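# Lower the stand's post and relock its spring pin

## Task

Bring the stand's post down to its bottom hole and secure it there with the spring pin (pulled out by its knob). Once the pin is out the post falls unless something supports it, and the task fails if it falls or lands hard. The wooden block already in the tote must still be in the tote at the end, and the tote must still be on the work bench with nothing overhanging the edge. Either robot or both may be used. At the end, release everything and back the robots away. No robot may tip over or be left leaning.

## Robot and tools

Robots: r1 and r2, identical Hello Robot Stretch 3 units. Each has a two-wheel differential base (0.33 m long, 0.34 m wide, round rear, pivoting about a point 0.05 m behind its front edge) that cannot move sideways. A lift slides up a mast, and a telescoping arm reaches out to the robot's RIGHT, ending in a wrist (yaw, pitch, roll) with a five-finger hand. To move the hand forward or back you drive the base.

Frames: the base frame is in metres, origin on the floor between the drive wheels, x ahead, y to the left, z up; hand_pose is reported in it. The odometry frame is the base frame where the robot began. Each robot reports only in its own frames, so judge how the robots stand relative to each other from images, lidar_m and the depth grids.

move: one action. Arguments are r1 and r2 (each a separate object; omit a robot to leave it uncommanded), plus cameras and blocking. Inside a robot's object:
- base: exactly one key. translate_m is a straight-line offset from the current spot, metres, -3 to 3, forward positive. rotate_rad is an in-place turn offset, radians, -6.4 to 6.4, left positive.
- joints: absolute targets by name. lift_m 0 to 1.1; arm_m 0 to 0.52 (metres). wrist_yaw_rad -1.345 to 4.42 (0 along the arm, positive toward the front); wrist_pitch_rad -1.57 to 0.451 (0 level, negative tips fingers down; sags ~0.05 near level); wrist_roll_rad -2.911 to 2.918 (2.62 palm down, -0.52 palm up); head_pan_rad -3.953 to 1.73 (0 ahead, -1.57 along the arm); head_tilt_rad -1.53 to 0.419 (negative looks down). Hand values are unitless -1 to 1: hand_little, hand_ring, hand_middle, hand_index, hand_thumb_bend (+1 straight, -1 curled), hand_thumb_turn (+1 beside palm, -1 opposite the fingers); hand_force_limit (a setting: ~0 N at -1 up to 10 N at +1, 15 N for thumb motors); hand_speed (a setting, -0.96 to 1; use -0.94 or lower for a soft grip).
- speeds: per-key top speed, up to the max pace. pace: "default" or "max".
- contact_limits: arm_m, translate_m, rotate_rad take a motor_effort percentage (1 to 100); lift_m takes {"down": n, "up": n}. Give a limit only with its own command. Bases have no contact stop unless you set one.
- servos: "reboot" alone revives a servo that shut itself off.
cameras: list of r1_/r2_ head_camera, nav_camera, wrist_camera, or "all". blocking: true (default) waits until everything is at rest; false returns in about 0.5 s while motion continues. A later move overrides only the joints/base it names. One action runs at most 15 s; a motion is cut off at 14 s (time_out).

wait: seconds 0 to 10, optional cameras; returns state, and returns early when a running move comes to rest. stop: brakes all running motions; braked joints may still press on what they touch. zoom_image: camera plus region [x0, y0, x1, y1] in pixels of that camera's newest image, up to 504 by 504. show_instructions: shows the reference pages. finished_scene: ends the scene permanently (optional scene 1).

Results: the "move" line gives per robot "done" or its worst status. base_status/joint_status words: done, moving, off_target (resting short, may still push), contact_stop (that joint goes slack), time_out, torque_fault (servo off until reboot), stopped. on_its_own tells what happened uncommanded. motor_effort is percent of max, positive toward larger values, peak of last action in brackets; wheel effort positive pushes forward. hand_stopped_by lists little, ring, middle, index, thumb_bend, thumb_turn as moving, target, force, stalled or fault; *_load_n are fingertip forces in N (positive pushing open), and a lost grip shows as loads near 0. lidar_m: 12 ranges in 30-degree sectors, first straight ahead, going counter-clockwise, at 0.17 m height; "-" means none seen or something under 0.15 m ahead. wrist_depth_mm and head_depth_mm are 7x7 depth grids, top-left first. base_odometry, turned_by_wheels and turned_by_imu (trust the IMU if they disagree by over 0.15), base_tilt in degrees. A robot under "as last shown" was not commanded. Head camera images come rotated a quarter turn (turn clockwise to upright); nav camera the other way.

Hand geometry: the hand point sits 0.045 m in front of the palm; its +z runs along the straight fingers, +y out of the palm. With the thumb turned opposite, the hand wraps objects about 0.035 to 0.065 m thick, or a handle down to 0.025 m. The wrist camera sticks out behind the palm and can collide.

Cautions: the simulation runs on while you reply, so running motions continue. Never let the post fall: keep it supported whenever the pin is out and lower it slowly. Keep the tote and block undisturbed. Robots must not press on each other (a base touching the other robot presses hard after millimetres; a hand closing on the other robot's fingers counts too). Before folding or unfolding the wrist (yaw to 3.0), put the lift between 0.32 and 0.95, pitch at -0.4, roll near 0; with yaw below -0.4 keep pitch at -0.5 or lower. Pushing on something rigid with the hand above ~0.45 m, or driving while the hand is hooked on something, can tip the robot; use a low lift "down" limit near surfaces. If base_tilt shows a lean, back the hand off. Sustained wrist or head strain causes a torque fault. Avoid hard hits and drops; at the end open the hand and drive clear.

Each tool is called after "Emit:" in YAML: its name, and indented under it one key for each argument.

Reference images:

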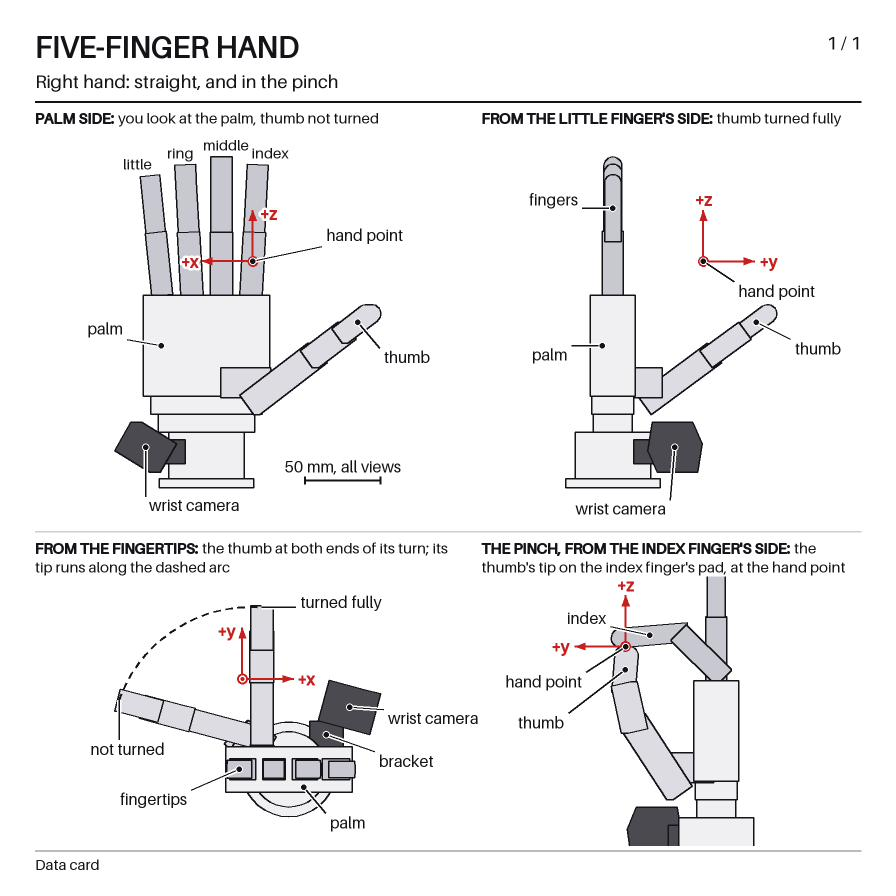

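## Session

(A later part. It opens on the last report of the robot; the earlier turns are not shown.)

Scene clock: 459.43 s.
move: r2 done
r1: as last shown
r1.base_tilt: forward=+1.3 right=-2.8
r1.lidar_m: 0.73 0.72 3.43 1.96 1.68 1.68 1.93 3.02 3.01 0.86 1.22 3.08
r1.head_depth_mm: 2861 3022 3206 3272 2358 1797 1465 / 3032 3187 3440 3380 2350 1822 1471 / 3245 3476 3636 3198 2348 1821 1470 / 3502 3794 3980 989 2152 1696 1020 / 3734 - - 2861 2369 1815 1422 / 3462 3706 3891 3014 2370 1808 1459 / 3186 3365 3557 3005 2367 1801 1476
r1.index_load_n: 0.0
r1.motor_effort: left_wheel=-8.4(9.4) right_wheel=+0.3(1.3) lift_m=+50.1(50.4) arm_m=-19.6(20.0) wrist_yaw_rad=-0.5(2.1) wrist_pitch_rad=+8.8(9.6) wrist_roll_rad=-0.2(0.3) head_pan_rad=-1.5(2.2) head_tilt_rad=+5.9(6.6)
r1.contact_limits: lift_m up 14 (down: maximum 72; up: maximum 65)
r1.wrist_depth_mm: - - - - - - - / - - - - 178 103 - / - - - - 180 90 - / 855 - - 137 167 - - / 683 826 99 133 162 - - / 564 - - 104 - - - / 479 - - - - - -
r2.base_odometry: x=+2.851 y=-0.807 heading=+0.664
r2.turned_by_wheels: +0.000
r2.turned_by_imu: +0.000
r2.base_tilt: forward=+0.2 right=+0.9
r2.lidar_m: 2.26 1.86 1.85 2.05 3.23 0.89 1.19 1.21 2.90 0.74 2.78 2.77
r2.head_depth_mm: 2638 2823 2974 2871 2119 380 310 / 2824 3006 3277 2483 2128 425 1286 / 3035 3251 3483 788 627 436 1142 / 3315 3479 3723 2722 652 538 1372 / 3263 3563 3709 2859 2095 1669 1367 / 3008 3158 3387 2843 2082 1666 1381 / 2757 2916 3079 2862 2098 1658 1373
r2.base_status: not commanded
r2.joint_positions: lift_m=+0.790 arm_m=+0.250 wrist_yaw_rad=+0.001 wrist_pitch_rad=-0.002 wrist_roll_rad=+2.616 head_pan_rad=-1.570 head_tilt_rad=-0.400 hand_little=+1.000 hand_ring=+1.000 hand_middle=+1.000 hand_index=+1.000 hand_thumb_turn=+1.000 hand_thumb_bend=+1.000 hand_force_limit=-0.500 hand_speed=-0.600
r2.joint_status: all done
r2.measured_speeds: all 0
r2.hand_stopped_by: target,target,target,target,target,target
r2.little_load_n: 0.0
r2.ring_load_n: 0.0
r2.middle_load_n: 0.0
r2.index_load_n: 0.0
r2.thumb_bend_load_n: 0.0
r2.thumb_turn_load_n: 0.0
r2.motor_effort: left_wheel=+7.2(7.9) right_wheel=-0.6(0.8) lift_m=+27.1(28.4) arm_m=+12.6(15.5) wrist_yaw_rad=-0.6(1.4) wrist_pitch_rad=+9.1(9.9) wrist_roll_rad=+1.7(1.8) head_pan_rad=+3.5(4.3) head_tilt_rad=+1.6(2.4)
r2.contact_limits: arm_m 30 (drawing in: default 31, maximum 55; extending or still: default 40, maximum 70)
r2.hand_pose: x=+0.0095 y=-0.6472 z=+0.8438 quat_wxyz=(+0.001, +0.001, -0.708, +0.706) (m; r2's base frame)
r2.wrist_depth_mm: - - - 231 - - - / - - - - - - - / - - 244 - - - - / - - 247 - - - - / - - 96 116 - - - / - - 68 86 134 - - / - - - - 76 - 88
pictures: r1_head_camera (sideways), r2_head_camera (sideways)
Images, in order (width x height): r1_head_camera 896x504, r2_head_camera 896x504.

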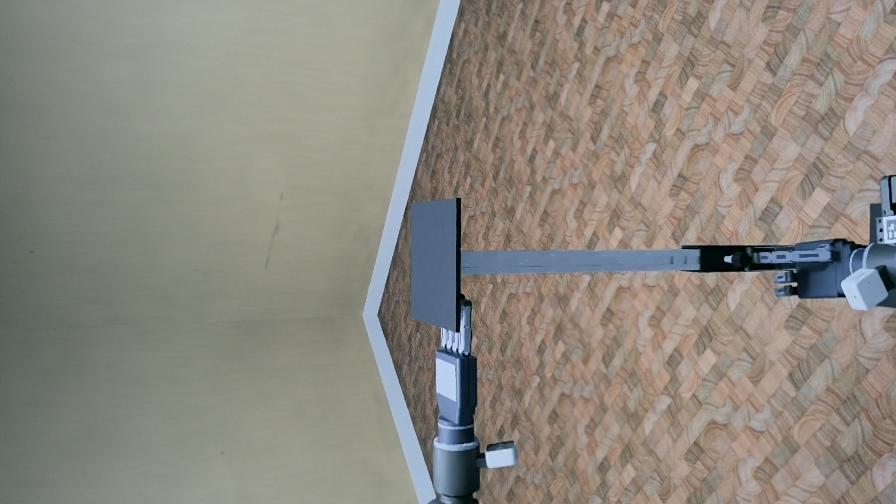

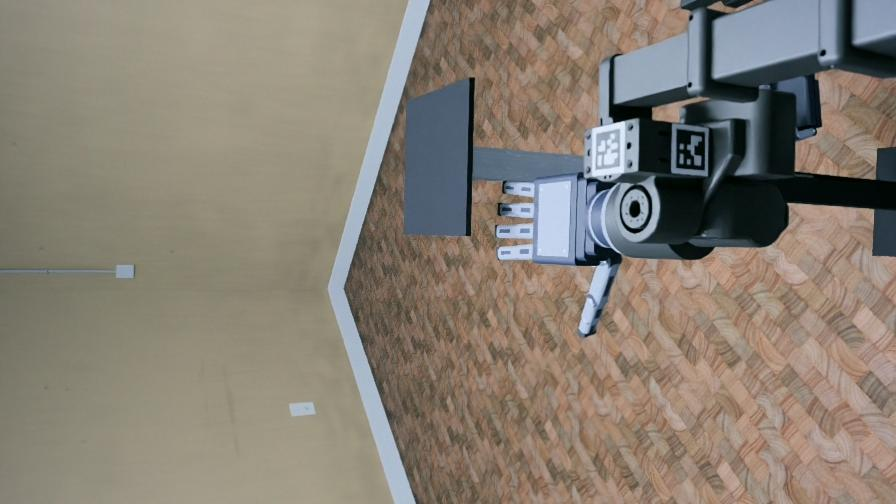

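Emit:
move:
  r2: {"base": {"translate_m": -0.005}, "joints": {"hand_little": -1, "hand_ring": -1}}

Emit:
move:
  r2: {"joints": {"arm_m": 0.34}, "contact_limits": {"arm_m": 30}}
  cameras: ["r2_head_camera","r1_head_camera","r2_wrist_camera"]

Scene clock: 474.17 s.
move: r2 done
r1: as last shown
r1.base_tilt: forward=+1.5 right=-3.1
r1.lidar_m: 0.73 0.72 3.44 1.96 1.68 1.68 1.92 3.01 3.00 0.86 1.21 3.08
r1.head_depth_mm: 2842 2993 3186 3205 2374 1809 1455 / 3044 3238 3461 3416 2374 1814 1463 / 3260 3464 3683 3183 2370 1810 1457 / 3506 3692 3951 990 2151 1693 1017 / 3770 3868 - 3020 2369 1814 1423 / 3506 3673 3917 3010 2387 1830 1463 / 3189 3341 3498 3030 2372 1803 1459
r1.thumb_bend_load_n: -0.5
r1.motor_effort: left_wheel=-8.3(9.1) right_wheel=+0.5(1.3) lift_m=+50.4(50.7) arm_m=-19.4(19.9) wrist_yaw_rad=-1.5(2.5) wrist_pitch_rad=+9.2(9.5) wrist_roll_rad=-0.2(0.3) head_pan_rad=-1.6(2.4) head_tilt_rad=+5.9(6.3)
r1.contact_limits: lift_m up 14 (down: maximum 72; up: maximum 65)
r1.wrist_depth_mm: - - - - - - - / - - - - 177 102 - / - - - - 180 90 - / 841 - - 136 167 - - / 673 820 99 132 161 - - / 568 - - 104 - - - / 473 - - - - - -
r2.base_odometry: x=+2.847 y=-0.810 heading=+0.664
r2.turned_by_wheels: +0.000
r2.turned_by_imu: -0.001
r2.base_tilt: forward=+0.1 right=+0.7
r2.lidar_m: 2.27 1.87 1.86 2.05 3.26 0.89 1.19 1.21 2.89 0.74 2.79 2.77
r2.head_depth_mm: 2641 2798 2989 2859 2127 380 311 / 2812 3025 3265 2469 2121 425 1283 / 3038 3233 3488 800 626 437 1116 / 3252 3494 3694 2590 653 537 1378 / 3210 3481 3752 2866 2084 1670 1371 / 3002 3187 3413 2813 2100 1658 1376 / 2778 2878 3121 2795 2080 1671 1358
r2.base_status: done
r2.joint_positions: lift_m=+0.790 arm_m=+0.250 wrist_yaw_rad=+0.000 wrist_pitch_rad=-0.002 wrist_roll_rad=+2.616 head_pan_rad=-1.570 head_tilt_rad=-0.400 hand_little=-1.000 hand_ring=-1.000 hand_middle=+1.000 hand_index=+1.000 hand_thumb_turn=+1.000 hand_thumb_bend=+1.000 hand_force_limit=-0.500 hand_speed=-0.600
r2.joint_status: all done
r2.measured_speeds: all 0
r2.hand_stopped_by: target,target,target,target,target,target
r2.little_load_n: 0.0
r2.ring_load_n: 0.0
r2.middle_load_n: 0.0
r2.index_load_n: 0.0
r2.thumb_bend_load_n: 0.0
r2.thumb_turn_load_n: -0.5
r2.motor_effort: left_wheel=-3.6(5.4) right_wheel=-5.4(8.9) lift_m=+27.2(27.4) arm_m=+11.9(12.4) wrist_yaw_rad=-0.8(1.3) wrist_pitch_rad=+9.2(10.2) wrist_roll_rad=+1.7(1.9) head_pan_rad=+4.4(4.4) head_tilt_rad=+2.0(2.4)
r2.contact_limits: arm_m 30 (drawing in: default 31, maximum 55; extending or still: default 40, maximum 70)
r2.hand_pose: x=+0.0095 y=-0.6472 z=+0.8438 quat_wxyz=(+0.001, +0.001, -0.708, +0.706) (m; r2's base frame)
r2.wrist_depth_mm: - - - 230 - - - / - - - - - - - / - - - 239 - - - / - - 247 138 - - - / - - 96 116 - - - / - - 67 86 134 - - / - - - - 76 - 88
pictures: none

Scene clock: 476.07 s.
move: r2 done
r1: as last shown
r1.base_tilt: forward=+1.1 right=-3.0
r1.lidar_m: 0.73 0.72 3.44 1.97 1.68 1.68 1.92 3.01 3.02 0.86 1.22 3.07
r1.head_depth_mm: 2833 2975 3139 3237 2376 1800 1470 / 3022 3252 3455 3440 2353 1810 1457 / 3244 3446 3687 3156 2361 1817 1465 / 3523 3698 3960 966 2184 1702 1024 / 3695 3805 - 2854 2386 1818 1418 / 3446 3676 3902 3056 2374 1801 1456 / 3176 3329 3532 929 2374 1824 1470
r1.thumb_bend_load_n: 0.0
r1.motor_effort: left_wheel=-8.3(9.1) right_wheel=+0.5(1.3) lift_m=+50.1(50.4) arm_m=-19.6(19.8) wrist_yaw_rad=-0.9(2.1) wrist_pitch_rad=+9.1(9.6) wrist_roll_rad=-0.2(0.3) head_pan_rad=-1.0(2.0) head_tilt_rad=+5.9(6.3)
r1.contact_limits: lift_m up 14 (down: maximum 72; up: maximum 65)
r1.wrist_depth_mm: - - - - - - - / - - - - 177 102 - / - - - - 179 90 - / 851 - - 137 167 - - / 680 818 99 133 162 - - / 564 - - 104 - - - / 481 - - - - - -
r2.base_odometry: x=+2.847 y=-0.810 heading=+0.664
r2.turned_by_wheels: +0.000
r2.turned_by_imu: +0.000
r2.base_tilt: forward=+0.1 right=+0.7
r2.lidar_m: 2.27 1.87 1.85 2.06 3.26 0.89 1.19 1.21 2.89 0.74 2.79 2.76
r2.head_depth_mm: 2637 2818 2949 2856 2100 396 322 / 2801 3032 3206 2461 524 507 1275 / 3038 3231 3510 788 515 955 1273 / 3257 3471 3730 2572 708 1620 1376 / 3305 3520 3687 2870 2019 1660 1370 / 2946 3211 3403 2814 2087 1661 1365 / 2778 2920 3111 2802 2077 1654 1362
r2.base_status: not commanded
r2.joint_positions: lift_m=+0.790 arm_m=+0.340 wrist_yaw_rad=+0.000 wrist_pitch_rad=-0.002 wrist_roll_rad=+2.616 head_pan_rad=-1.570 head_tilt_rad=-0.400 hand_little=-1.000 hand_ring=-1.000 hand_middle=+1.000 hand_index=+1.000 hand_thumb_turn=+1.000 hand_thumb_bend=+1.000 hand_force_limit=-0.500 hand_speed=-0.600
r2.joint_status: all done
r2.measured_speeds: all 0
r2.hand_stopped_by: target,target,target,target,target,target
r2.little_load_n: 0.0
r2.ring_load_n: 0.0
r2.middle_load_n: 0.0
r2.index_load_n: 0.0
r2.thumb_bend_load_n: 0.0
r2.thumb_turn_load_n: -0.5
r2.motor_effort: left_wheel=-3.1(3.9) right_wheel=-5.4(5.5) lift_m=+27.8(27.9) arm_m=+12.7(15.5) wrist_yaw_rad=-0.7(1.2) wrist_pitch_rad=+9.4(10.0) wrist_roll_rad=+1.5(1.8) head_pan_rad=+2.9(4.1) head_tilt_rad=+1.9(2.9)
r2.contact_limits: arm_m 30 (drawing in: default 31, maximum 55; extending or still: default 40, maximum 70)
r2.hand_pose: x=+0.0095 y=-0.7372 z=+0.8438 quat_wxyz=(+0.001, +0.001, -0.708, +0.706) (m; r2's base frame)
r2.wrist_depth_mm: - - 147 146 - - - / - - 150 - - - - / - - 154 - - - - / - - 157 139 - - - / - - 96 116 - - - / - - 67 86 134 - - / - - - - 76 - 88
pictures: r1_head_camera (sideways), r2_head_camera (sideways), r2_wrist_camera
Images, in order (width x height): r1_head_camera 896x504, r2_head_camera 896x504, r2_wrist_camera 644x364.

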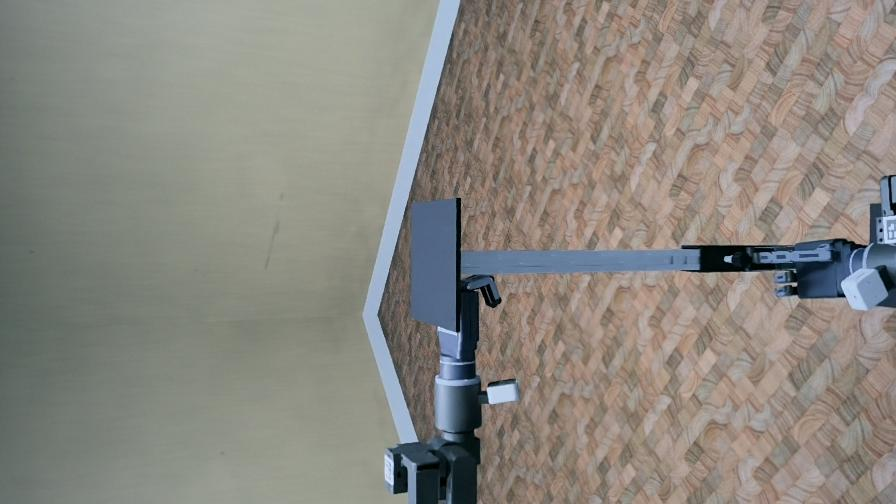

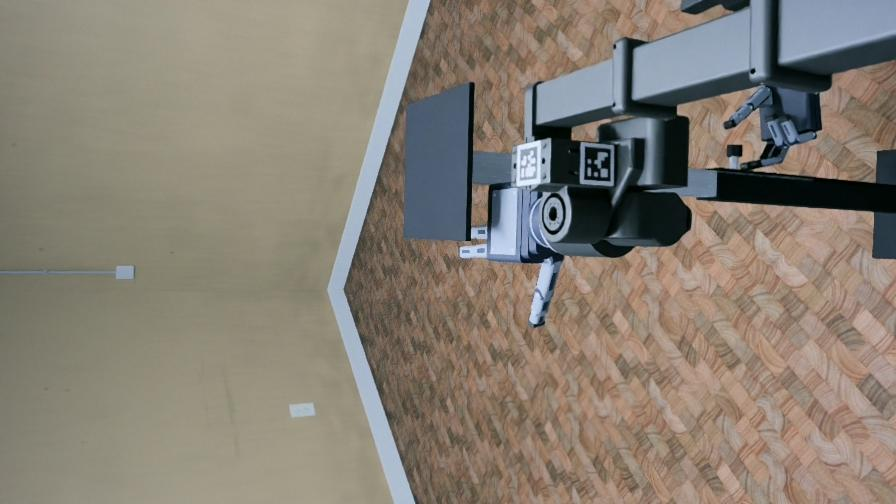

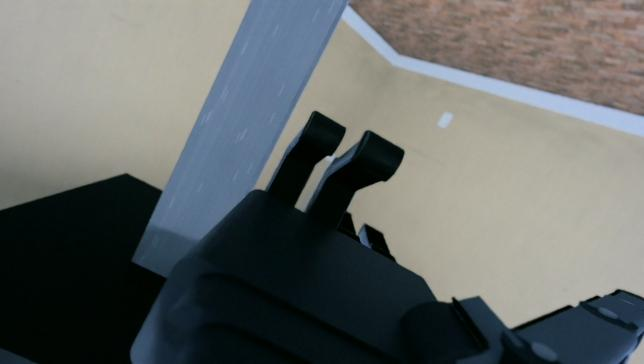

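Emit:
move:
  r2: {"joints": {"arm_m": 0.40}, "contact_limits": {"arm_m": 22}, "speeds": {"arm_m": 0.04}}
  cameras: ["r2_head_camera","r1_head_camera","r2_wrist_camera"]

Scene clock: 486.80 s.
move: r2 done
r1: as last shown
r1.base_tilt: forward=+1.1 right=-2.9
r1.lidar_m: 0.73 0.72 3.44 1.97 1.68 1.68 1.92 3.03 3.01 0.86 1.22 3.08
r1.head_depth_mm: 2832 2979 3133 3257 2370 1781 1465 / 3072 3276 3390 3350 2332 1805 1466 / 3246 3462 3708 3262 2373 1802 1463 / 3519 3781 3964 959 2192 1683 1020 / 3722 3972 - 2860 2355 1823 1428 / 3434 3668 3859 2896 2358 1817 1468 / 3206 3370 3548 2853 2390 1810 1463
r1.motor_effort: left_wheel=-7.4(9.1) right_wheel=+0.5(1.3) lift_m=+49.2(50.6) arm_m=-19.4(19.8) wrist_yaw_rad=-1.8(2.7) wrist_pitch_rad=+9.2(9.4) wrist_roll_rad=-0.2(0.3) head_pan_rad=-0.2(2.0) head_tilt_rad=+6.0(6.3)
r1.contact_limits: lift_m up 14 (down: maximum 72; up: maximum 65)
r1.wrist_depth_mm: - - - - - - - / - - - - 177 103 - / - - - - 180 90 - / 862 - - 137 167 - - / 677 824 99 133 162 - - / 557 - - 104 - - - / 482 - - - - - -
r2.base_odometry: x=+2.847 y=-0.810 heading=+0.664
r2.turned_by_wheels: +0.000
r2.turned_by_imu: -0.001
r2.base_tilt: forward=+0.1 right=+0.9
r2.lidar_m: 2.27 1.87 1.86 2.05 3.25 0.89 1.19 1.21 2.89 0.74 2.78 2.77
r2.head_depth_mm: 2650 2800 2995 2879 2101 384 322 / 2865 3044 3224 2513 509 1530 1270 / 3066 3237 3473 745 566 1534 1263 / 3296 3508 3688 2466 770 1667 1382 / 3243 3460 3744 2854 2092 1660 1378 / 2982 3219 3409 2825 2104 1670 1364 / 2784 2923 3103 2816 2073 1648 1375
r2.base_status: not commanded
r2.joint_positions: lift_m=+0.790 arm_m=+0.400 wrist_yaw_rad=+0.000 wrist_pitch_rad=-0.002 wrist_roll_rad=+2.616 head_pan_rad=-1.570 head_tilt_rad=-0.400 hand_little=-1.000 hand_ring=-1.000 hand_middle=+1.000 hand_index=+1.000 hand_thumb_turn=+1.000 hand_thumb_bend=+1.000 hand_force_limit=-0.500 hand_speed=-0.600
r2.joint_status: all done
r2.measured_speeds: all 0
r2.hand_stopped_by: target,target,target,target,target,target
r2.little_load_n: 0.0
r2.ring_load_n: 0.0
r2.middle_load_n: 0.0
r2.index_load_n: 0.0
r2.thumb_bend_load_n: 0.0
r2.thumb_turn_load_n: 0.0
r2.motor_effort: left_wheel=-3.5(3.8) right_wheel=-5.4(5.7) lift_m=+29.4(29.5) arm_m=+12.2(14.6) wrist_yaw_rad=+0.0(1.1) wrist_pitch_rad=+9.6(10.2) wrist_roll_rad=+1.4(1.9) head_pan_rad=+2.8(4.3) head_tilt_rad=+3.1(3.1)
r2.contact_limits: arm_m 22 (drawing in: default 31, maximum 55; extending or still: default 40, maximum 70)
r2.hand_pose: x=+0.0095 y=-0.7972 z=+0.8438 quat_wxyz=(+0.001, +0.001, -0.708, +0.706) (m; r2's base frame)
r2.wrist_depth_mm: - - 89 - - - - / - - 92 - - - - / - 94 95 - - - - / - 97 97 139 - - - / - 101 99 116 - - - / - 104 67 87 134 - - / 108 - - - 76 - 89
pictures: r1_head_camera (sideways), r2_head_camera (sideways), r2_wrist_camera
Images, in order (width x height): r1_head_camera 896x504, r2_head_camera 896x504, r2_wrist_camera 644x364.

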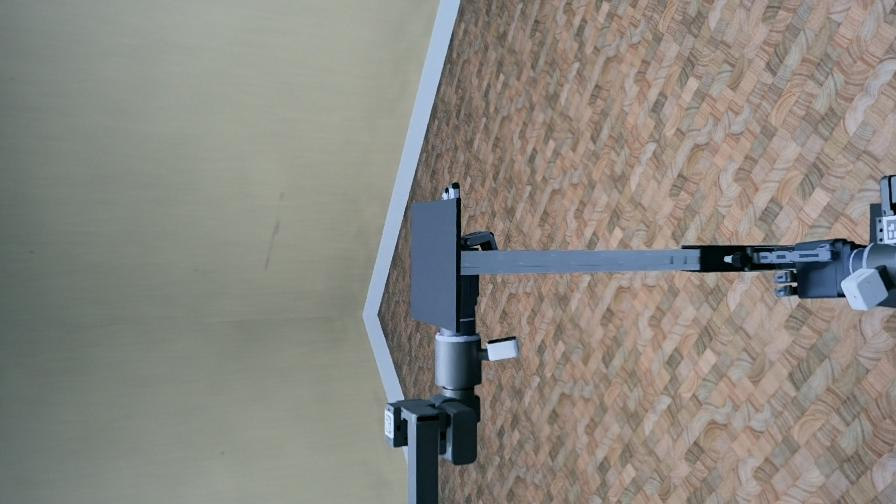

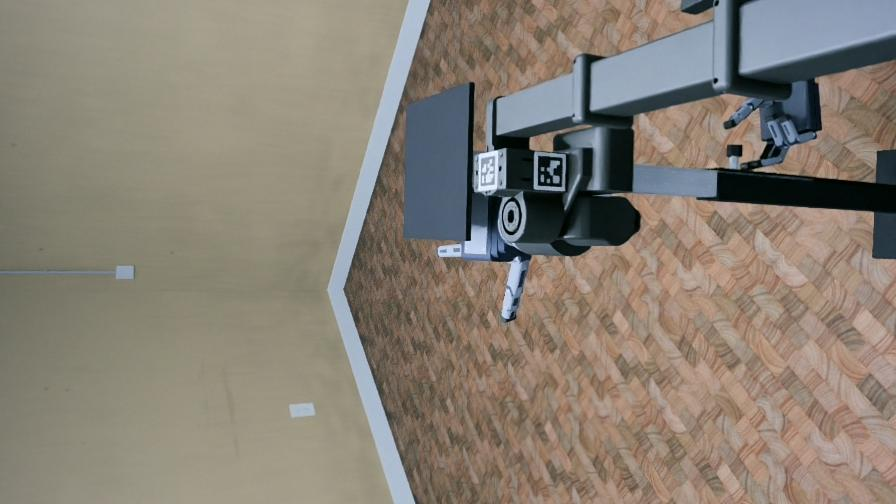

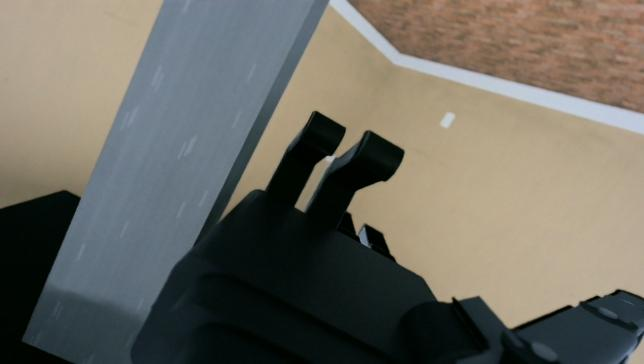

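Emit:
move:
  r2: {"joints": {"arm_m": 0.47}, "contact_limits": {"arm_m": 22}, "speeds": {"arm_m": 0.04}}
  cameras: ["r2_head_camera","r1_head_camera","r2_wrist_camera"]

Scene clock: 491.10 s.
move: r2 done
r1: as last shown
r1.base_tilt: forward=+1.2 right=-2.9
r1.lidar_m: 0.73 0.72 3.43 1.97 1.68 1.68 1.92 3.02 3.02 0.86 1.22 3.08
r1.head_depth_mm: 2811 3019 3257 3287 2376 1796 1467 / 3006 3221 3423 3428 2356 1812 1453 / 3257 3477 3723 3015 2373 1821 1458 / 3455 3704 3999 951 2169 1688 1024 / 3744 3913 - 988 2362 1821 1429 / 3512 3689 3922 920 2354 1824 1467 / 3222 3396 3520 3039 2334 1806 1469
r1.motor_effort: left_wheel=-8.2(9.2) right_wheel=+0.8(1.4) lift_m=+50.1(50.4) arm_m=-19.5(19.9) wrist_yaw_rad=-0.9(2.2) wrist_pitch_rad=+8.9(9.5) wrist_roll_rad=-0.2(0.3) head_pan_rad=-1.2(1.8) head_tilt_rad=+6.2(6.4)
r1.contact_limits: lift_m up 14 (down: maximum 72; up: maximum 65)
r1.wrist_depth_mm: - - - - - - - / - - - - 177 102 - / - - - - 180 90 - / 860 - - 137 167 - - / 682 831 100 133 162 - - / 564 - - 104 - - - / 474 - - - - - -
r2.base_odometry: x=+2.847 y=-0.810 heading=+0.664
r2.turned_by_wheels: +0.000
r2.turned_by_imu: -0.001
r2.base_tilt: forward=+0.0 right=+0.8
r2.lidar_m: 2.27 1.86 1.86 2.05 3.25 0.89 1.19 1.21 2.89 0.74 2.78 2.77
r2.head_depth_mm: 2670 2818 2997 2872 2135 382 322 / 2807 3016 3237 832 512 1011 1285 / 3024 3224 3405 744 657 1534 1273 / 3246 3509 3698 849 1962 1670 1384 / 3299 3503 3692 2872 2093 1666 1373 / 2976 3173 3411 2819 2089 1656 1378 / 2766 2941 3132 2839 2104 1658 1369
r2.base_status: not commanded
r2.joint_positions: lift_m=+0.790 arm_m=+0.470 wrist_yaw_rad=+0.000 wrist_pitch_rad=-0.002 wrist_roll_rad=+2.616 head_pan_rad=-1.570 head_tilt_rad=-0.400 hand_little=-1.000 hand_ring=-1.000 hand_middle=+1.000 hand_index=+1.000 hand_thumb_turn=+1.000 hand_thumb_bend=+1.000 hand_force_limit=-0.500 hand_speed=-0.600
r2.joint_status: all done
r2.measured_speeds: all 0
r2.hand_stopped_by: target,target,target,target,target,target
r2.little_load_n: 0.0
r2.ring_load_n: 0.0
r2.middle_load_n: 0.0
r2.index_load_n: 0.0
r2.thumb_bend_load_n: 0.0
r2.thumb_turn_load_n: 0.0
r2.motor_effort: left_wheel=-3.5(3.7) right_wheel=-5.3(5.6) lift_m=+30.9(31.0) arm_m=+12.4(15.9) wrist_yaw_rad=-0.9(1.2) wrist_pitch_rad=+9.4(10.0) wrist_roll_rad=+1.6(1.8) head_pan_rad=+4.5(4.5) head_tilt_rad=+2.7(3.2)
r2.contact_limits: arm_m 22 (drawing in: default 31, maximum 55; extending or still: default 40, maximum 70)
r2.hand_pose: x=+0.0095 y=-0.8672 z=+0.8438 quat_wxyz=(+0.001, +0.001, -0.708, +0.706) (m; r2's base frame)
r2.wrist_depth_mm: - - - - - - - / - - - - - - - / - - - - - - - / - - - 139 - - - / - - 96 116 - - - / - - 68 86 134 - - / - - - - 76 - 88
pictures: r1_head_camera (sideways), r2_head_camera (sideways), r2_wrist_camera
Images, in order (width x height): r1_head_camera 896x504, r2_head_camera 896x504, r2_wrist_camera 644x364.

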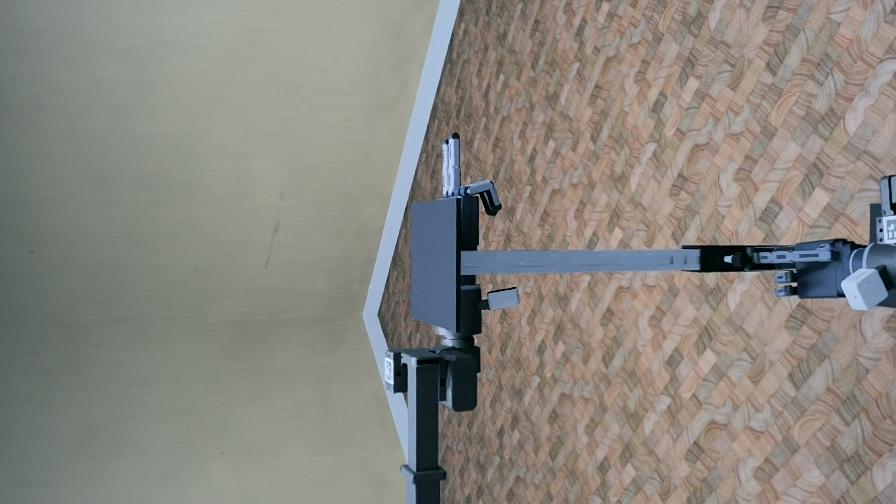

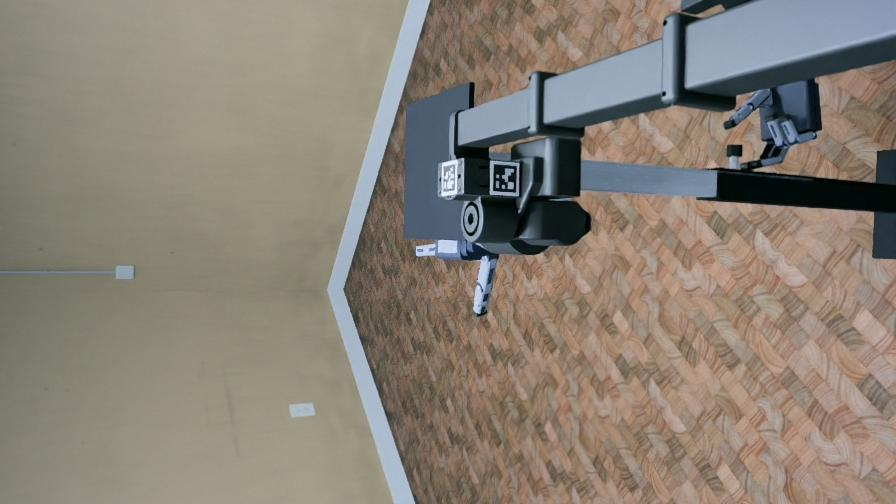

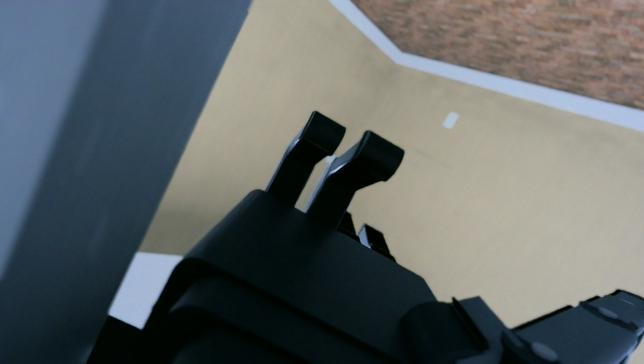

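Emit:
move:
  r2: {"joints": {"lift_m": 0.835}, "contact_limits": {"lift_m": {"up": 14}}, "speeds": {"lift_m": 0.015}}
  cameras: ["r2_head_camera","r1_head_camera"]

Scene clock: 497.43 s.
move: r2 contact_stop
r1: as last shown
r1.lidar_m: 0.73 0.72 3.43 1.96 1.68 1.68 1.92 3.01 3.01 0.87 1.21 3.07
r1.head_depth_mm: 2826 3034 3112 3219 2382 1813 1463 / 2993 3217 3396 3370 2368 1816 1465 / 3283 3441 3701 3058 2374 1809 1458 / 3497 3758 - 976 2165 1684 1023 / 3763 3999 - 2870 2382 1803 1426 / 3501 3733 3985 911 2401 1823 1471 / 3152 3402 3521 3058 2365 1801 1473
r1.middle_load_n: -0.5
r1.motor_effort: left_wheel=-7.7(9.3) right_wheel=+0.6(1.4) lift_m=+49.4(50.4) arm_m=-19.3(19.7) wrist_yaw_rad=-0.8(3.1) wrist_pitch_rad=+9.2(9.6) wrist_roll_rad=-0.3(0.3) head_pan_rad=-1.2(1.9) head_tilt_rad=+6.3(6.5)
r1.contact_limits: lift_m up 14 (down: maximum 72; up: maximum 65)
r1.wrist_depth_mm: - - - - - - - / - - - - 177 102 - / - - - - 179 90 - / 856 - - 137 167 - - / 678 814 100 132 161 - - / 566 - - 104 - - - / 484 - - - - - -
r2.base_odometry: x=+2.847 y=-0.810 heading=+0.664
r2.turned_by_wheels: +0.000
r2.turned_by_imu: -0.001
r2.base_tilt: forward=+0.0 right=+0.8
r2.lidar_m: 2.26 1.87 1.86 2.05 3.23 0.89 1.19 1.21 2.89 0.74 2.78 2.76
r2.head_depth_mm: 2667 2841 2982 2913 2046 345 310 / 2824 2992 3201 707 497 1577 1290 / 3060 3247 3537 626 870 1018 1267 / 3276 3471 3733 838 2016 1673 1380 / 3280 3516 3676 2846 2110 1666 1374 / 3020 3229 3448 2849 2086 1663 1368 / 2734 2937 3112 2824 2090 1649 1363
r2.base_status: not commanded
r2.joint_positions: lift_m=+0.819 arm_m=+0.470 wrist_yaw_rad=-0.004 wrist_pitch_rad=-0.022 wrist_roll_rad=+2.622 head_pan_rad=-1.570 head_tilt_rad=-0.400 hand_little=-1.000 hand_ring=-1.000 hand_middle=+1.000 hand_index=+1.000 hand_thumb_turn=+1.000 hand_thumb_bend=+1.000 hand_force_limit=-0.500 hand_speed=-0.600
r2.joint_status: lift_m contact_stop (moved +0.029 of +0.045)
r2.measured_speeds: translate_m=+0.000 rotate_rad=+0.000 lift_m=-0.002 arm_m=+0.000 wrist_yaw_rad=+0.000 wrist_pitch_rad=+0.000 wrist_roll_rad=+0.000 head_pan_rad=+0.000 head_tilt_rad=+0.000
r2.hand_stopped_by: target,target,target,target,target,target
r2.little_load_n: 0.0
r2.ring_load_n: 0.0
r2.middle_load_n: 0.0
r2.index_load_n: 0.0
r2.thumb_bend_load_n: 0.0
r2.thumb_turn_load_n: 0.0
r2.on_its_own: lift_m is slack since a contact_stop (your +0.835 is given up)
r2.motor_effort: left_wheel=-3.4(3.8) right_wheel=+2.6(5.6) lift_m=+31.6(49.8) arm_m=+4.1(12.8) wrist_yaw_rad=+2.7(4.5) wrist_pitch_rad=+13.5(20.3) wrist_roll_rad=-0.6(1.9) head_pan_rad=+3.5(4.5) head_tilt_rad=+2.6(3.5)
r2.contact_limits: arm_m 22 (drawing in: default 31, maximum 55; extending or still: default 40, maximum 70); lift_m up 14 (down: maximum 72; up: maximum 65)
r2.hand_pose: x=+0.0088 y=-0.8657 z=+0.8675 quat_wxyz=(+0.000, -0.002, -0.715, +0.699) (m; r2's base frame)
r2.wrist_depth_mm: - - - - - - - / - - - - - - - / - - - - - - - / - - - 139 - - - / - - 96 116 - - - / - - 67 86 134 - - / - - - - 76 - 88
pictures: r1_head_camera (sideways), r2_head_camera (sideways)
Images, in order (width x height): r1_head_camera 896x504, r2_head_camera 896x504.

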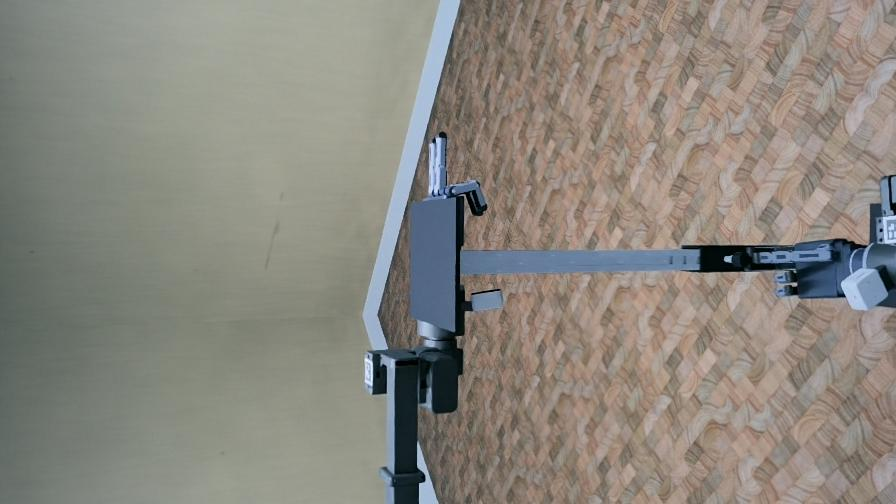

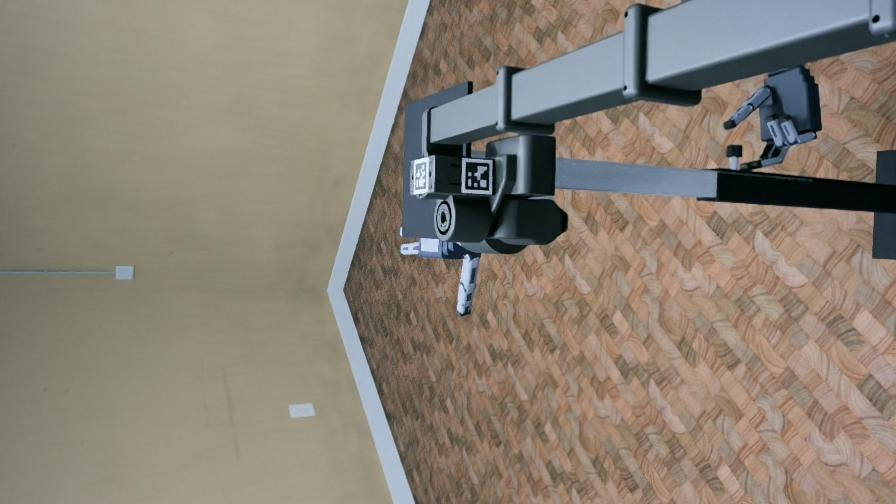

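Emit:
move:
  r2: {"joints": {"lift_m": 0.822}, "contact_limits": {"lift_m": {"up": 22}}, "speeds": {"lift_m": 0.01}}
  cameras: ["r2_head_camera","r1_head_camera"]

Scene clock: 503.73 s.
move: r2 done
r1.base_odometry: x=+0.072 y=-0.630 heading=-0.556
r1.turned_by_wheels: +0.000
r1.turned_by_imu: +0.000
r1.base_tilt: forward=+1.3 right=-2.7
r1.lidar_m: 0.73 0.72 3.44 1.96 1.68 1.68 1.93 3.01 3.01 0.86 1.21 3.07
r1.head_depth_mm: 2830 2965 3175 3265 2366 1801 1465 / 3075 3252 3432 3426 2374 1792 1450 / 3264 3408 3673 3205 2354 1799 1466 / 3561 3718 - 972 2157 1697 1020 / 3725 3984 - 2879 2375 1808 1425 / 3478 3708 3881 906 2352 1811 1463 / 3245 3340 3607 3040 2367 1808 1475
r1.base_status: not commanded
r1.joint_positions: lift_m=+0.295 arm_m=+0.437 wrist_yaw_rad=+0.001 wrist_pitch_rad=+0.001 wrist_roll_rad=-0.518 head_pan_rad=-1.570 head_tilt_rad=-0.400 hand_little=-1.000 hand_ring=-1.000 hand_middle=+0.000 hand_index=+0.000 hand_thumb_turn=-1.000 hand_thumb_bend=+1.000 hand_force_limit=+0.000 hand_speed=+0.000
r1.joint_status: not commanded
r1.measured_speeds: all 0
r1.hand_stopped_by: target,target,target,target,target,target
r1.little_load_n: 0.0
r1.ring_load_n: 0.5
r1.middle_load_n: 0.0
r1.index_load_n: 0.0
r1.thumb_bend_load_n: 0.0
r1.thumb_turn_load_n: 0.0
r1.motor_effort: left_wheel=-8.1(9.2) right_wheel=+0.8(1.2) lift_m=+50.0(50.3) arm_m=-19.1(19.7) wrist_yaw_rad=-1.3(2.2) wrist_pitch_rad=+9.2(9.4) wrist_roll_rad=-0.2(0.3) head_pan_rad=-0.6(1.7) head_tilt_rad=+5.7(6.4)
r1.contact_limits: lift_m up 14 (down: maximum 72; up: maximum 65)
r1.hand_pose: x=-0.0521 y=-0.8345 z=+0.4699 quat_wxyz=(+0.707, +0.707, -0.001, +0.002) (m; r1's base frame)
r1.wrist_depth_mm: - - - - - - - / - - - - 178 102 - / - - - - 179 90 - / 844 - - 137 168 - - / 678 822 99 133 162 - - / 563 - - 104 - - - / 477 - - - - - -
r2.base_odometry: x=+2.847 y=-0.810 heading=+0.664
r2.turned_by_wheels: +0.000
r2.turned_by_imu: -0.001
r2.base_tilt: forward=+0.1 right=+0.9
r2.lidar_m: 2.26 1.86 1.86 2.06 3.24 0.89 1.19 1.21 2.89 0.74 2.78 2.77
r2.head_depth_mm: 2679 2801 3041 2852 2011 341 311 / 2835 2986 3233 704 494 1583 1284 / 3022 3241 3492 630 873 1021 1272 / 3254 3479 3725 844 2019 1662 1391 / 3241 3465 3774 2807 2108 1666 1369 / 3041 3180 3390 2793 2073 1657 1364 / 2742 2945 3119 2802 2094 1664 1369
r2.base_status: not commanded
r2.joint_positions: lift_m=+0.822 arm_m=+0.470 wrist_yaw_rad=-0.003 wrist_pitch_rad=-0.038 wrist_roll_rad=+2.622 head_pan_rad=-1.570 head_tilt_rad=-0.400 hand_little=-1.000 hand_ring=-1.000 hand_middle=+1.000 hand_index=+1.000 hand_thumb_turn=+1.000 hand_thumb_bend=+1.000 hand_force_limit=-0.500 hand_speed=-0.600
r2.joint_status: all done
r2.measured_speeds: all 0
r2.hand_stopped_by: target,target,target,target,target,target
r2.little_load_n: 0.0
r2.ring_load_n: 0.0
r2.middle_load_n: 0.0
r2.index_load_n: 0.0
r2.thumb_bend_load_n: 0.0
r2.thumb_turn_load_n: 0.0
r2.motor_effort: left_wheel=-3.6(3.8) right_wheel=+2.7(3.0) lift_m=+45.0(45.3) arm_m=-11.2(12.2) wrist_yaw_rad=+2.5(3.4) wrist_pitch_rad=+16.5(16.5) wrist_roll_rad=-0.5(0.8) head_pan_rad=+2.9(3.7) head_tilt_rad=+3.5(3.6)
r2.contact_limits: arm_m 22 (drawing in: default 31, maximum 55; extending or still: default 40, maximum 70); lift_m up 22 (down: maximum 72; up: maximum 65)
r2.hand_pose: x=+0.0090 y=-0.8641 z=+0.8669 quat_wxyz=(+0.000, -0.002, -0.721, +0.693) (m; r2's base frame)
r2.wrist_depth_mm: - - - - - - - / - - - - - - - / - - - - - - - / - - - 139 - - - / - - 96 116 - - - / - - 67 86 134 - - / - - - - 76 - 88
pictures: r1_head_camera (sideways), r2_head_camera (sideways)
Images, in order (width x height): r1_head_camera 896x504, r2_head_camera 896x504.

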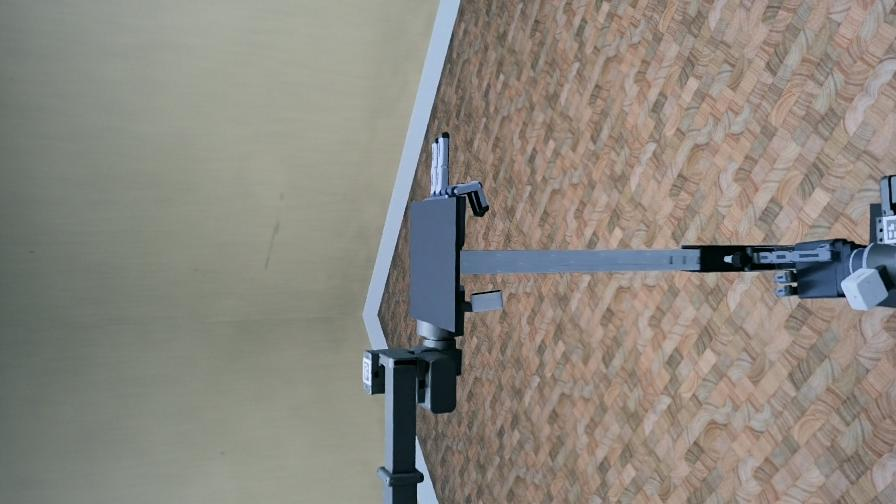

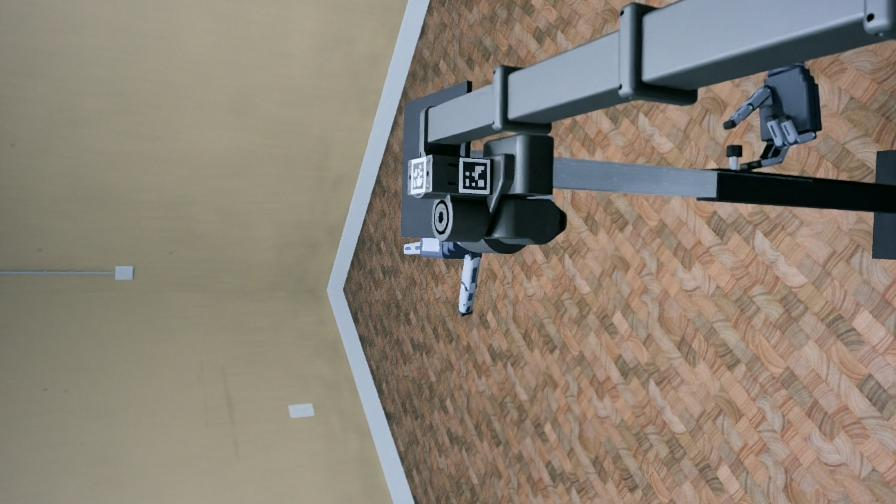

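Emit:
zoom_image:
  camera: "r2_head_camera"
  region: [680, 50, 860, 220]

Emit:
zoom_image:
  camera: "r1_head_camera"
  region: [670, 220, 850, 310]

Scaled by 2.800 from the camera's 896x504 image, which has a finer 1280x720 frame.

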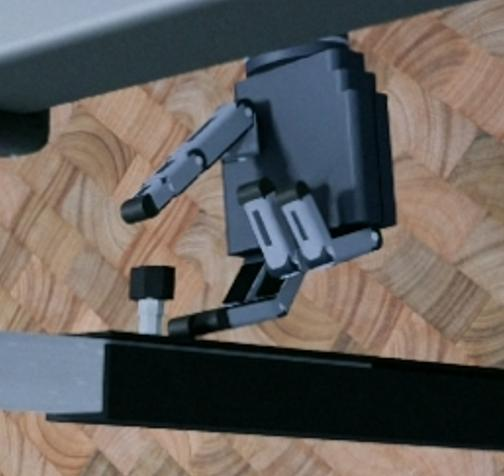

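Scaled by 2.800 from the camera's 896x504 image, which has a finer 1280x720 frame.

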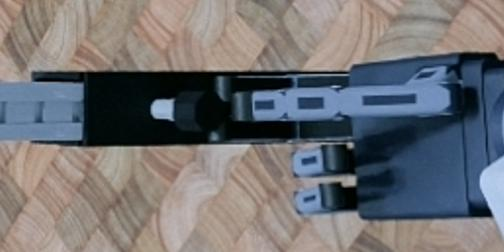

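Emit:
move:
  r1: {"joints": {"lift_m": 0.2985}, "contact_limits": {"lift_m": {"up": 13}}, "speeds": {"lift_m": 0.01}}
  cameras: ["r2_head_camera","r1_head_camera"]

Emit:
zoom_image:
  camera: "r2_head_camera"
  region: [680, 100, 800, 220]

Emit:
zoom_image:
  camera: "r1_head_camera"
  region: [670, 220, 850, 310]

Scene clock: 521.30 s.
move: r1 done
r1.base_odometry: x=+0.072 y=-0.630 heading=-0.556
r1.turned_by_wheels: +0.000
r1.turned_by_imu: +0.000
r1.base_tilt: forward=+1.2 right=-2.9
r1.lidar_m: 0.73 0.72 3.45 1.96 1.68 1.67 1.92 3.01 3.02 0.86 1.22 3.08
r1.head_depth_mm: 2843 2958 3194 3245 2383 1788 1457 / 3031 3195 3449 3376 2391 1804 1459 / 3274 3445 3743 3170 2367 1818 1463 / 3456 3802 - 974 2168 1707 1020 / 3747 - - 2877 2371 1821 1425 / 3568 3690 3881 908 2364 1812 1455 / 3159 3347 3576 3016 2369 1806 1464
r1.base_status: not commanded
r1.joint_positions: lift_m=+0.299 arm_m=+0.437 wrist_yaw_rad=+0.001 wrist_pitch_rad=+0.001 wrist_roll_rad=-0.518 head_pan_rad=-1.570 head_tilt_rad=-0.400 hand_little=-1.000 hand_ring=-1.000 hand_middle=+0.000 hand_index=+0.000 hand_thumb_turn=-1.000 hand_thumb_bend=+1.000 hand_force_limit=+0.000 hand_speed=+0.000
r1.joint_status: all done
r1.measured_speeds: all 0
r1.hand_stopped_by: target,target,target,target,target,target
r1.little_load_n: 0.0
r1.ring_load_n: 0.0
r1.middle_load_n: 0.0
r1.index_load_n: 0.0
r1.thumb_bend_load_n: 0.0
r1.thumb_turn_load_n: 0.0
r1.motor_effort: left_wheel=-8.3(9.2) right_wheel=+0.4(1.2) lift_m=+48.4(53.4) arm_m=-19.2(19.4) wrist_yaw_rad=-1.2(2.1) wrist_pitch_rad=+9.0(9.5) wrist_roll_rad=-0.2(0.5) head_pan_rad=+0.2(1.4) head_tilt_rad=+5.8(6.3)
r1.contact_limits: lift_m up 13 (down: maximum 72; up: maximum 65)
r1.hand_pose: x=-0.0521 y=-0.8345 z=+0.4734 quat_wxyz=(+0.707, +0.707, -0.001, +0.002) (m; r1's base frame)
r1.wrist_depth_mm: - - - - - - - / - - - - 177 103 - / - - - - 179 90 - / 859 - - 137 167 - - / 684 804 100 133 162 - - / 566 - - 104 - - - / 475 - - - - - -
r2: as last shown
r2.turned_by_imu: +0.000
r2.base_tilt: forward=+0.2 right=+0.6
r2.lidar_m: 2.26 1.87 1.85 2.05 3.26 0.89 1.19 1.21 2.89 0.74 2.78 2.77
r2.head_depth_mm: 2623 2824 3019 2877 2042 341 311 / 2790 2967 3184 705 493 1568 1286 / 3031 3224 3498 630 871 1014 1277 / 3311 3479 3694 842 2009 1667 1378 / 3284 3547 3712 2856 2097 1661 1365 / 2957 3142 3368 2801 2099 1662 1380 / 2718 2919 3099 2810 2082 1671 1369
r2.middle_load_n: -0.5
r2.motor_effort: left_wheel=-3.6(3.6) right_wheel=+2.6(2.9) lift_m=+44.8(45.1) arm_m=-8.7(9.6) wrist_yaw_rad=+2.3(3.0) wrist_pitch_rad=+16.0(16.9) wrist_roll_rad=-0.5(0.6) head_pan_rad=+3.4(3.6) head_tilt_rad=+3.4(3.7)
r2.contact_limits: arm_m 22 (drawing in: default 31, maximum 55; extending or still: default 40, maximum 70); lift_m up 22 (down: maximum 72; up: maximum 65)
r2.wrist_depth_mm: - - - - - - - / - - - - - - - / - - - - - - - / - - - 139 - - - / - - 96 116 - - - / - - 68 86 134 - - / - - - - 76 - 88
pictures: r1_head_camera (sideways), r2_head_camera (sideways)
Images, in order (width x height): r1_head_camera 896x504, r2_head_camera 896x504.

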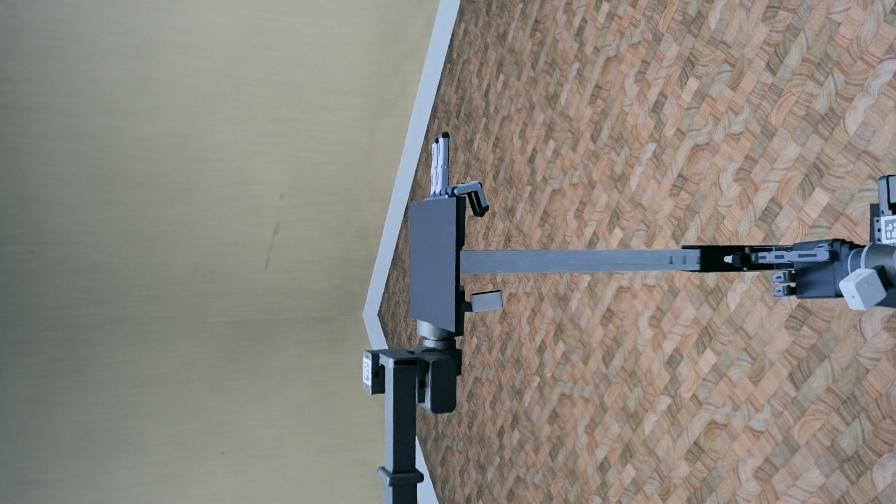

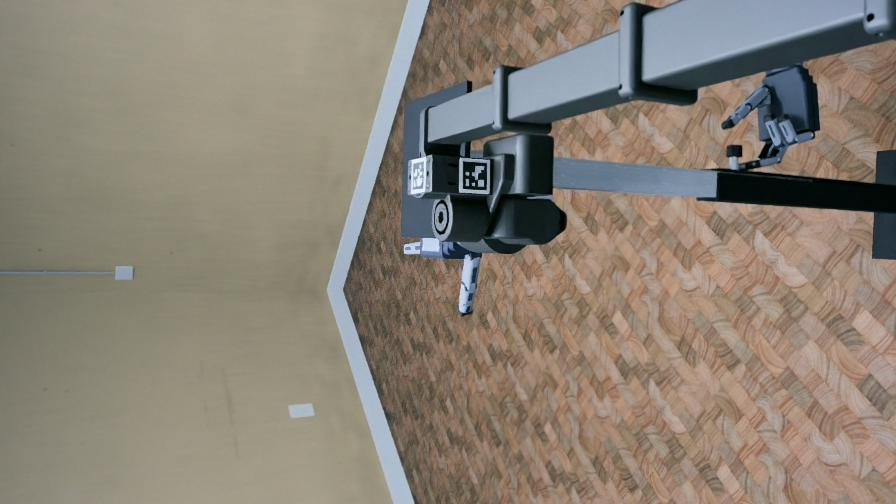

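Scaled by 4.200 from the camera's 896x504 image, which has a finer 1280x720 frame.

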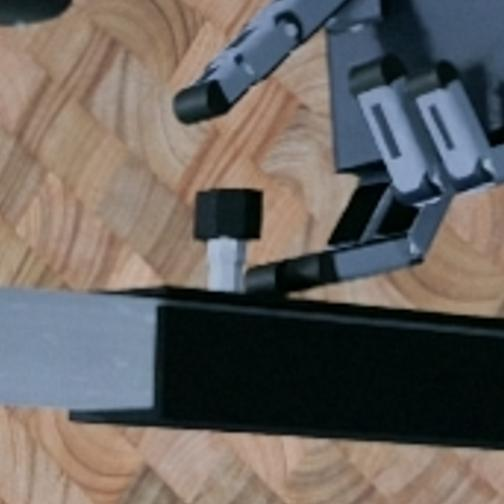

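Scaled by 2.800 from the camera's 896x504 image, which has a finer 1280x720 frame.

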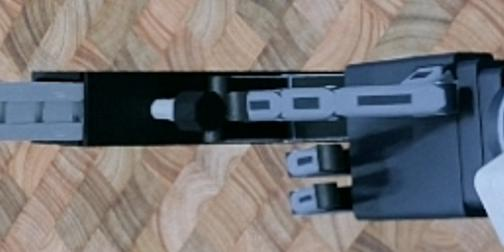

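Emit:
move:
  r1: {"joints": {"arm_m": 0.429}, "speeds": {"arm_m": 0.01}}
  cameras: ["r2_head_camera"]

Emit:
zoom_image:
  camera: "r2_head_camera"
  region: [680, 100, 800, 220]

Scene clock: 526.90 s.
move: r1 done
r1.base_odometry: x=+0.072 y=-0.630 heading=-0.556
r1.turned_by_wheels: +0.000
r1.turned_by_imu: +0.000
r1.base_tilt: forward=+1.2 right=-2.9
r1.lidar_m: 0.73 0.72 3.45 1.96 1.68 1.68 1.92 3.01 3.01 0.86 1.22 3.08
r1.head_depth_mm: 2830 3017 3142 3176 2335 1817 1460 / 2986 3233 3444 3416 2366 1809 1460 / 3287 3429 3658 3198 2336 1823 1462 / 3517 3728 3987 977 2178 1689 1010 / 3678 3936 - 2867 2395 1801 1426 / 3549 3681 3886 907 2372 1826 1449 / 3184 3395 3501 3062 2362 1820 1468
r1.base_status: not commanded
r1.joint_positions: lift_m=+0.299 arm_m=+0.429 wrist_yaw_rad=+0.001 wrist_pitch_rad=+0.001 wrist_roll_rad=-0.518 head_pan_rad=-1.570 head_tilt_rad=-0.400 hand_little=-1.000 hand_ring=-1.000 hand_middle=+0.000 hand_index=+0.000 hand_thumb_turn=-1.000 hand_thumb_bend=+1.000 hand_force_limit=+0.000 hand_speed=+0.000
r1.joint_status: all done
r1.measured_speeds: all 0
r1.hand_stopped_by: target,target,target,target,target,target
r1.little_load_n: 0.0
r1.ring_load_n: 0.0
r1.middle_load_n: 0.0
r1.index_load_n: 0.0
r1.thumb_bend_load_n: 0.0
r1.thumb_turn_load_n: 0.0
r1.motor_effort: left_wheel=-8.2(8.5) right_wheel=+1.1(1.3) lift_m=+37.8(41.0) arm_m=-20.4(21.6) wrist_yaw_rad=-1.7(2.1) wrist_pitch_rad=+9.1(9.4) wrist_roll_rad=-0.3(0.3) head_pan_rad=-1.1(1.8) head_tilt_rad=+6.2(6.3)
r1.contact_limits: lift_m up 13 (down: maximum 72; up: maximum 65)
r1.hand_pose: x=-0.0521 y=-0.8265 z=+0.4734 quat_wxyz=(+0.707, +0.707, -0.001, +0.002) (m; r1's base frame)
r1.wrist_depth_mm: - - - - - - - / - - - - 187 102 - / - - - - 187 90 - / 850 - - 137 166 - - / 687 821 99 133 162 - - / 566 - - 104 - - - / 477 - - - - - -
r2: as last shown
r2.base_tilt: forward=+0.3 right=+0.8
r2.lidar_m: 2.27 1.86 1.85 2.05 3.24 0.89 1.19 1.21 2.89 0.74 2.78 2.77
r2.head_depth_mm: 2645 2796 3028 2886 2042 341 312 / 2794 2994 3219 703 492 1560 1288 / 3017 3243 3450 631 869 1036 1263 / 3266 3546 3699 845 2019 1665 1382 / 3286 3551 3760 2842 2091 1656 1377 / 2982 3168 3391 2823 2083 1650 1360 / 2765 2890 3164 2808 2105 1656 1370
r2.middle_load_n: 0.0
r2.thumb_turn_load_n: -0.5
r2.motor_effort: left_wheel=-3.5(3.7) right_wheel=+2.8(3.0) lift_m=+44.6(44.8) arm_m=-5.9(7.0) wrist_yaw_rad=+2.8(3.2) wrist_pitch_rad=+16.2(16.7) wrist_roll_rad=-0.2(0.7) head_pan_rad=+2.4(3.5) head_tilt_rad=+3.8(4.2)
r2.contact_limits: arm_m 22 (drawing in: default 31, maximum 55; extending or still: default 40, maximum 70); lift_m up 22 (down: maximum 72; up: maximum 65)
r2.wrist_depth_mm: - - - - - - - / - - - - - - - / - - - - - - - / - - - 139 - - - / - - 96 116 - - - / - - 68 86 135 - - / - - - - 76 - 89
pictures: r2_head_camera (sideways)
Images, in order (width x height): r2_head_camera 896x504.

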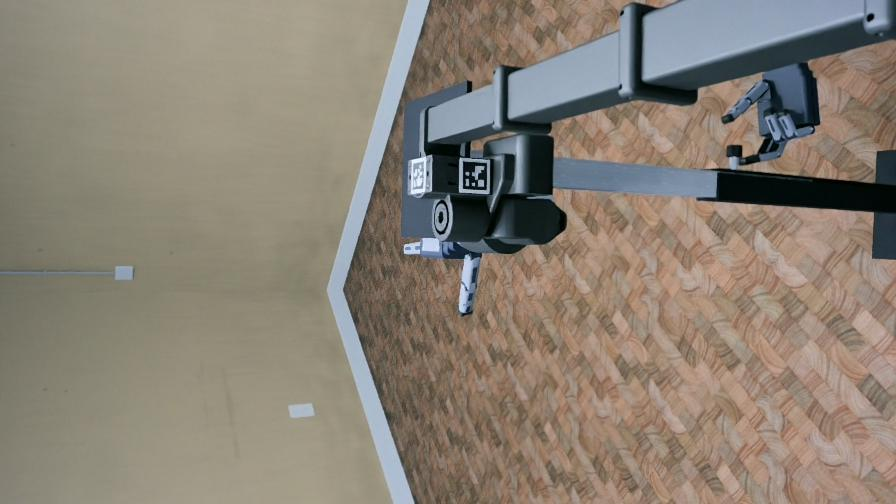

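Scaled by 4.200 from the camera's 896x504 image, which has a finer 1280x720 frame.

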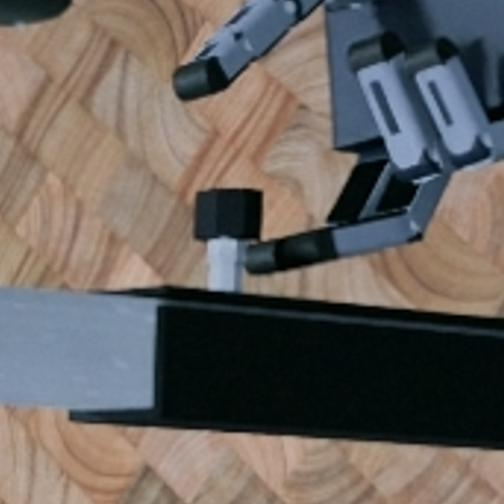

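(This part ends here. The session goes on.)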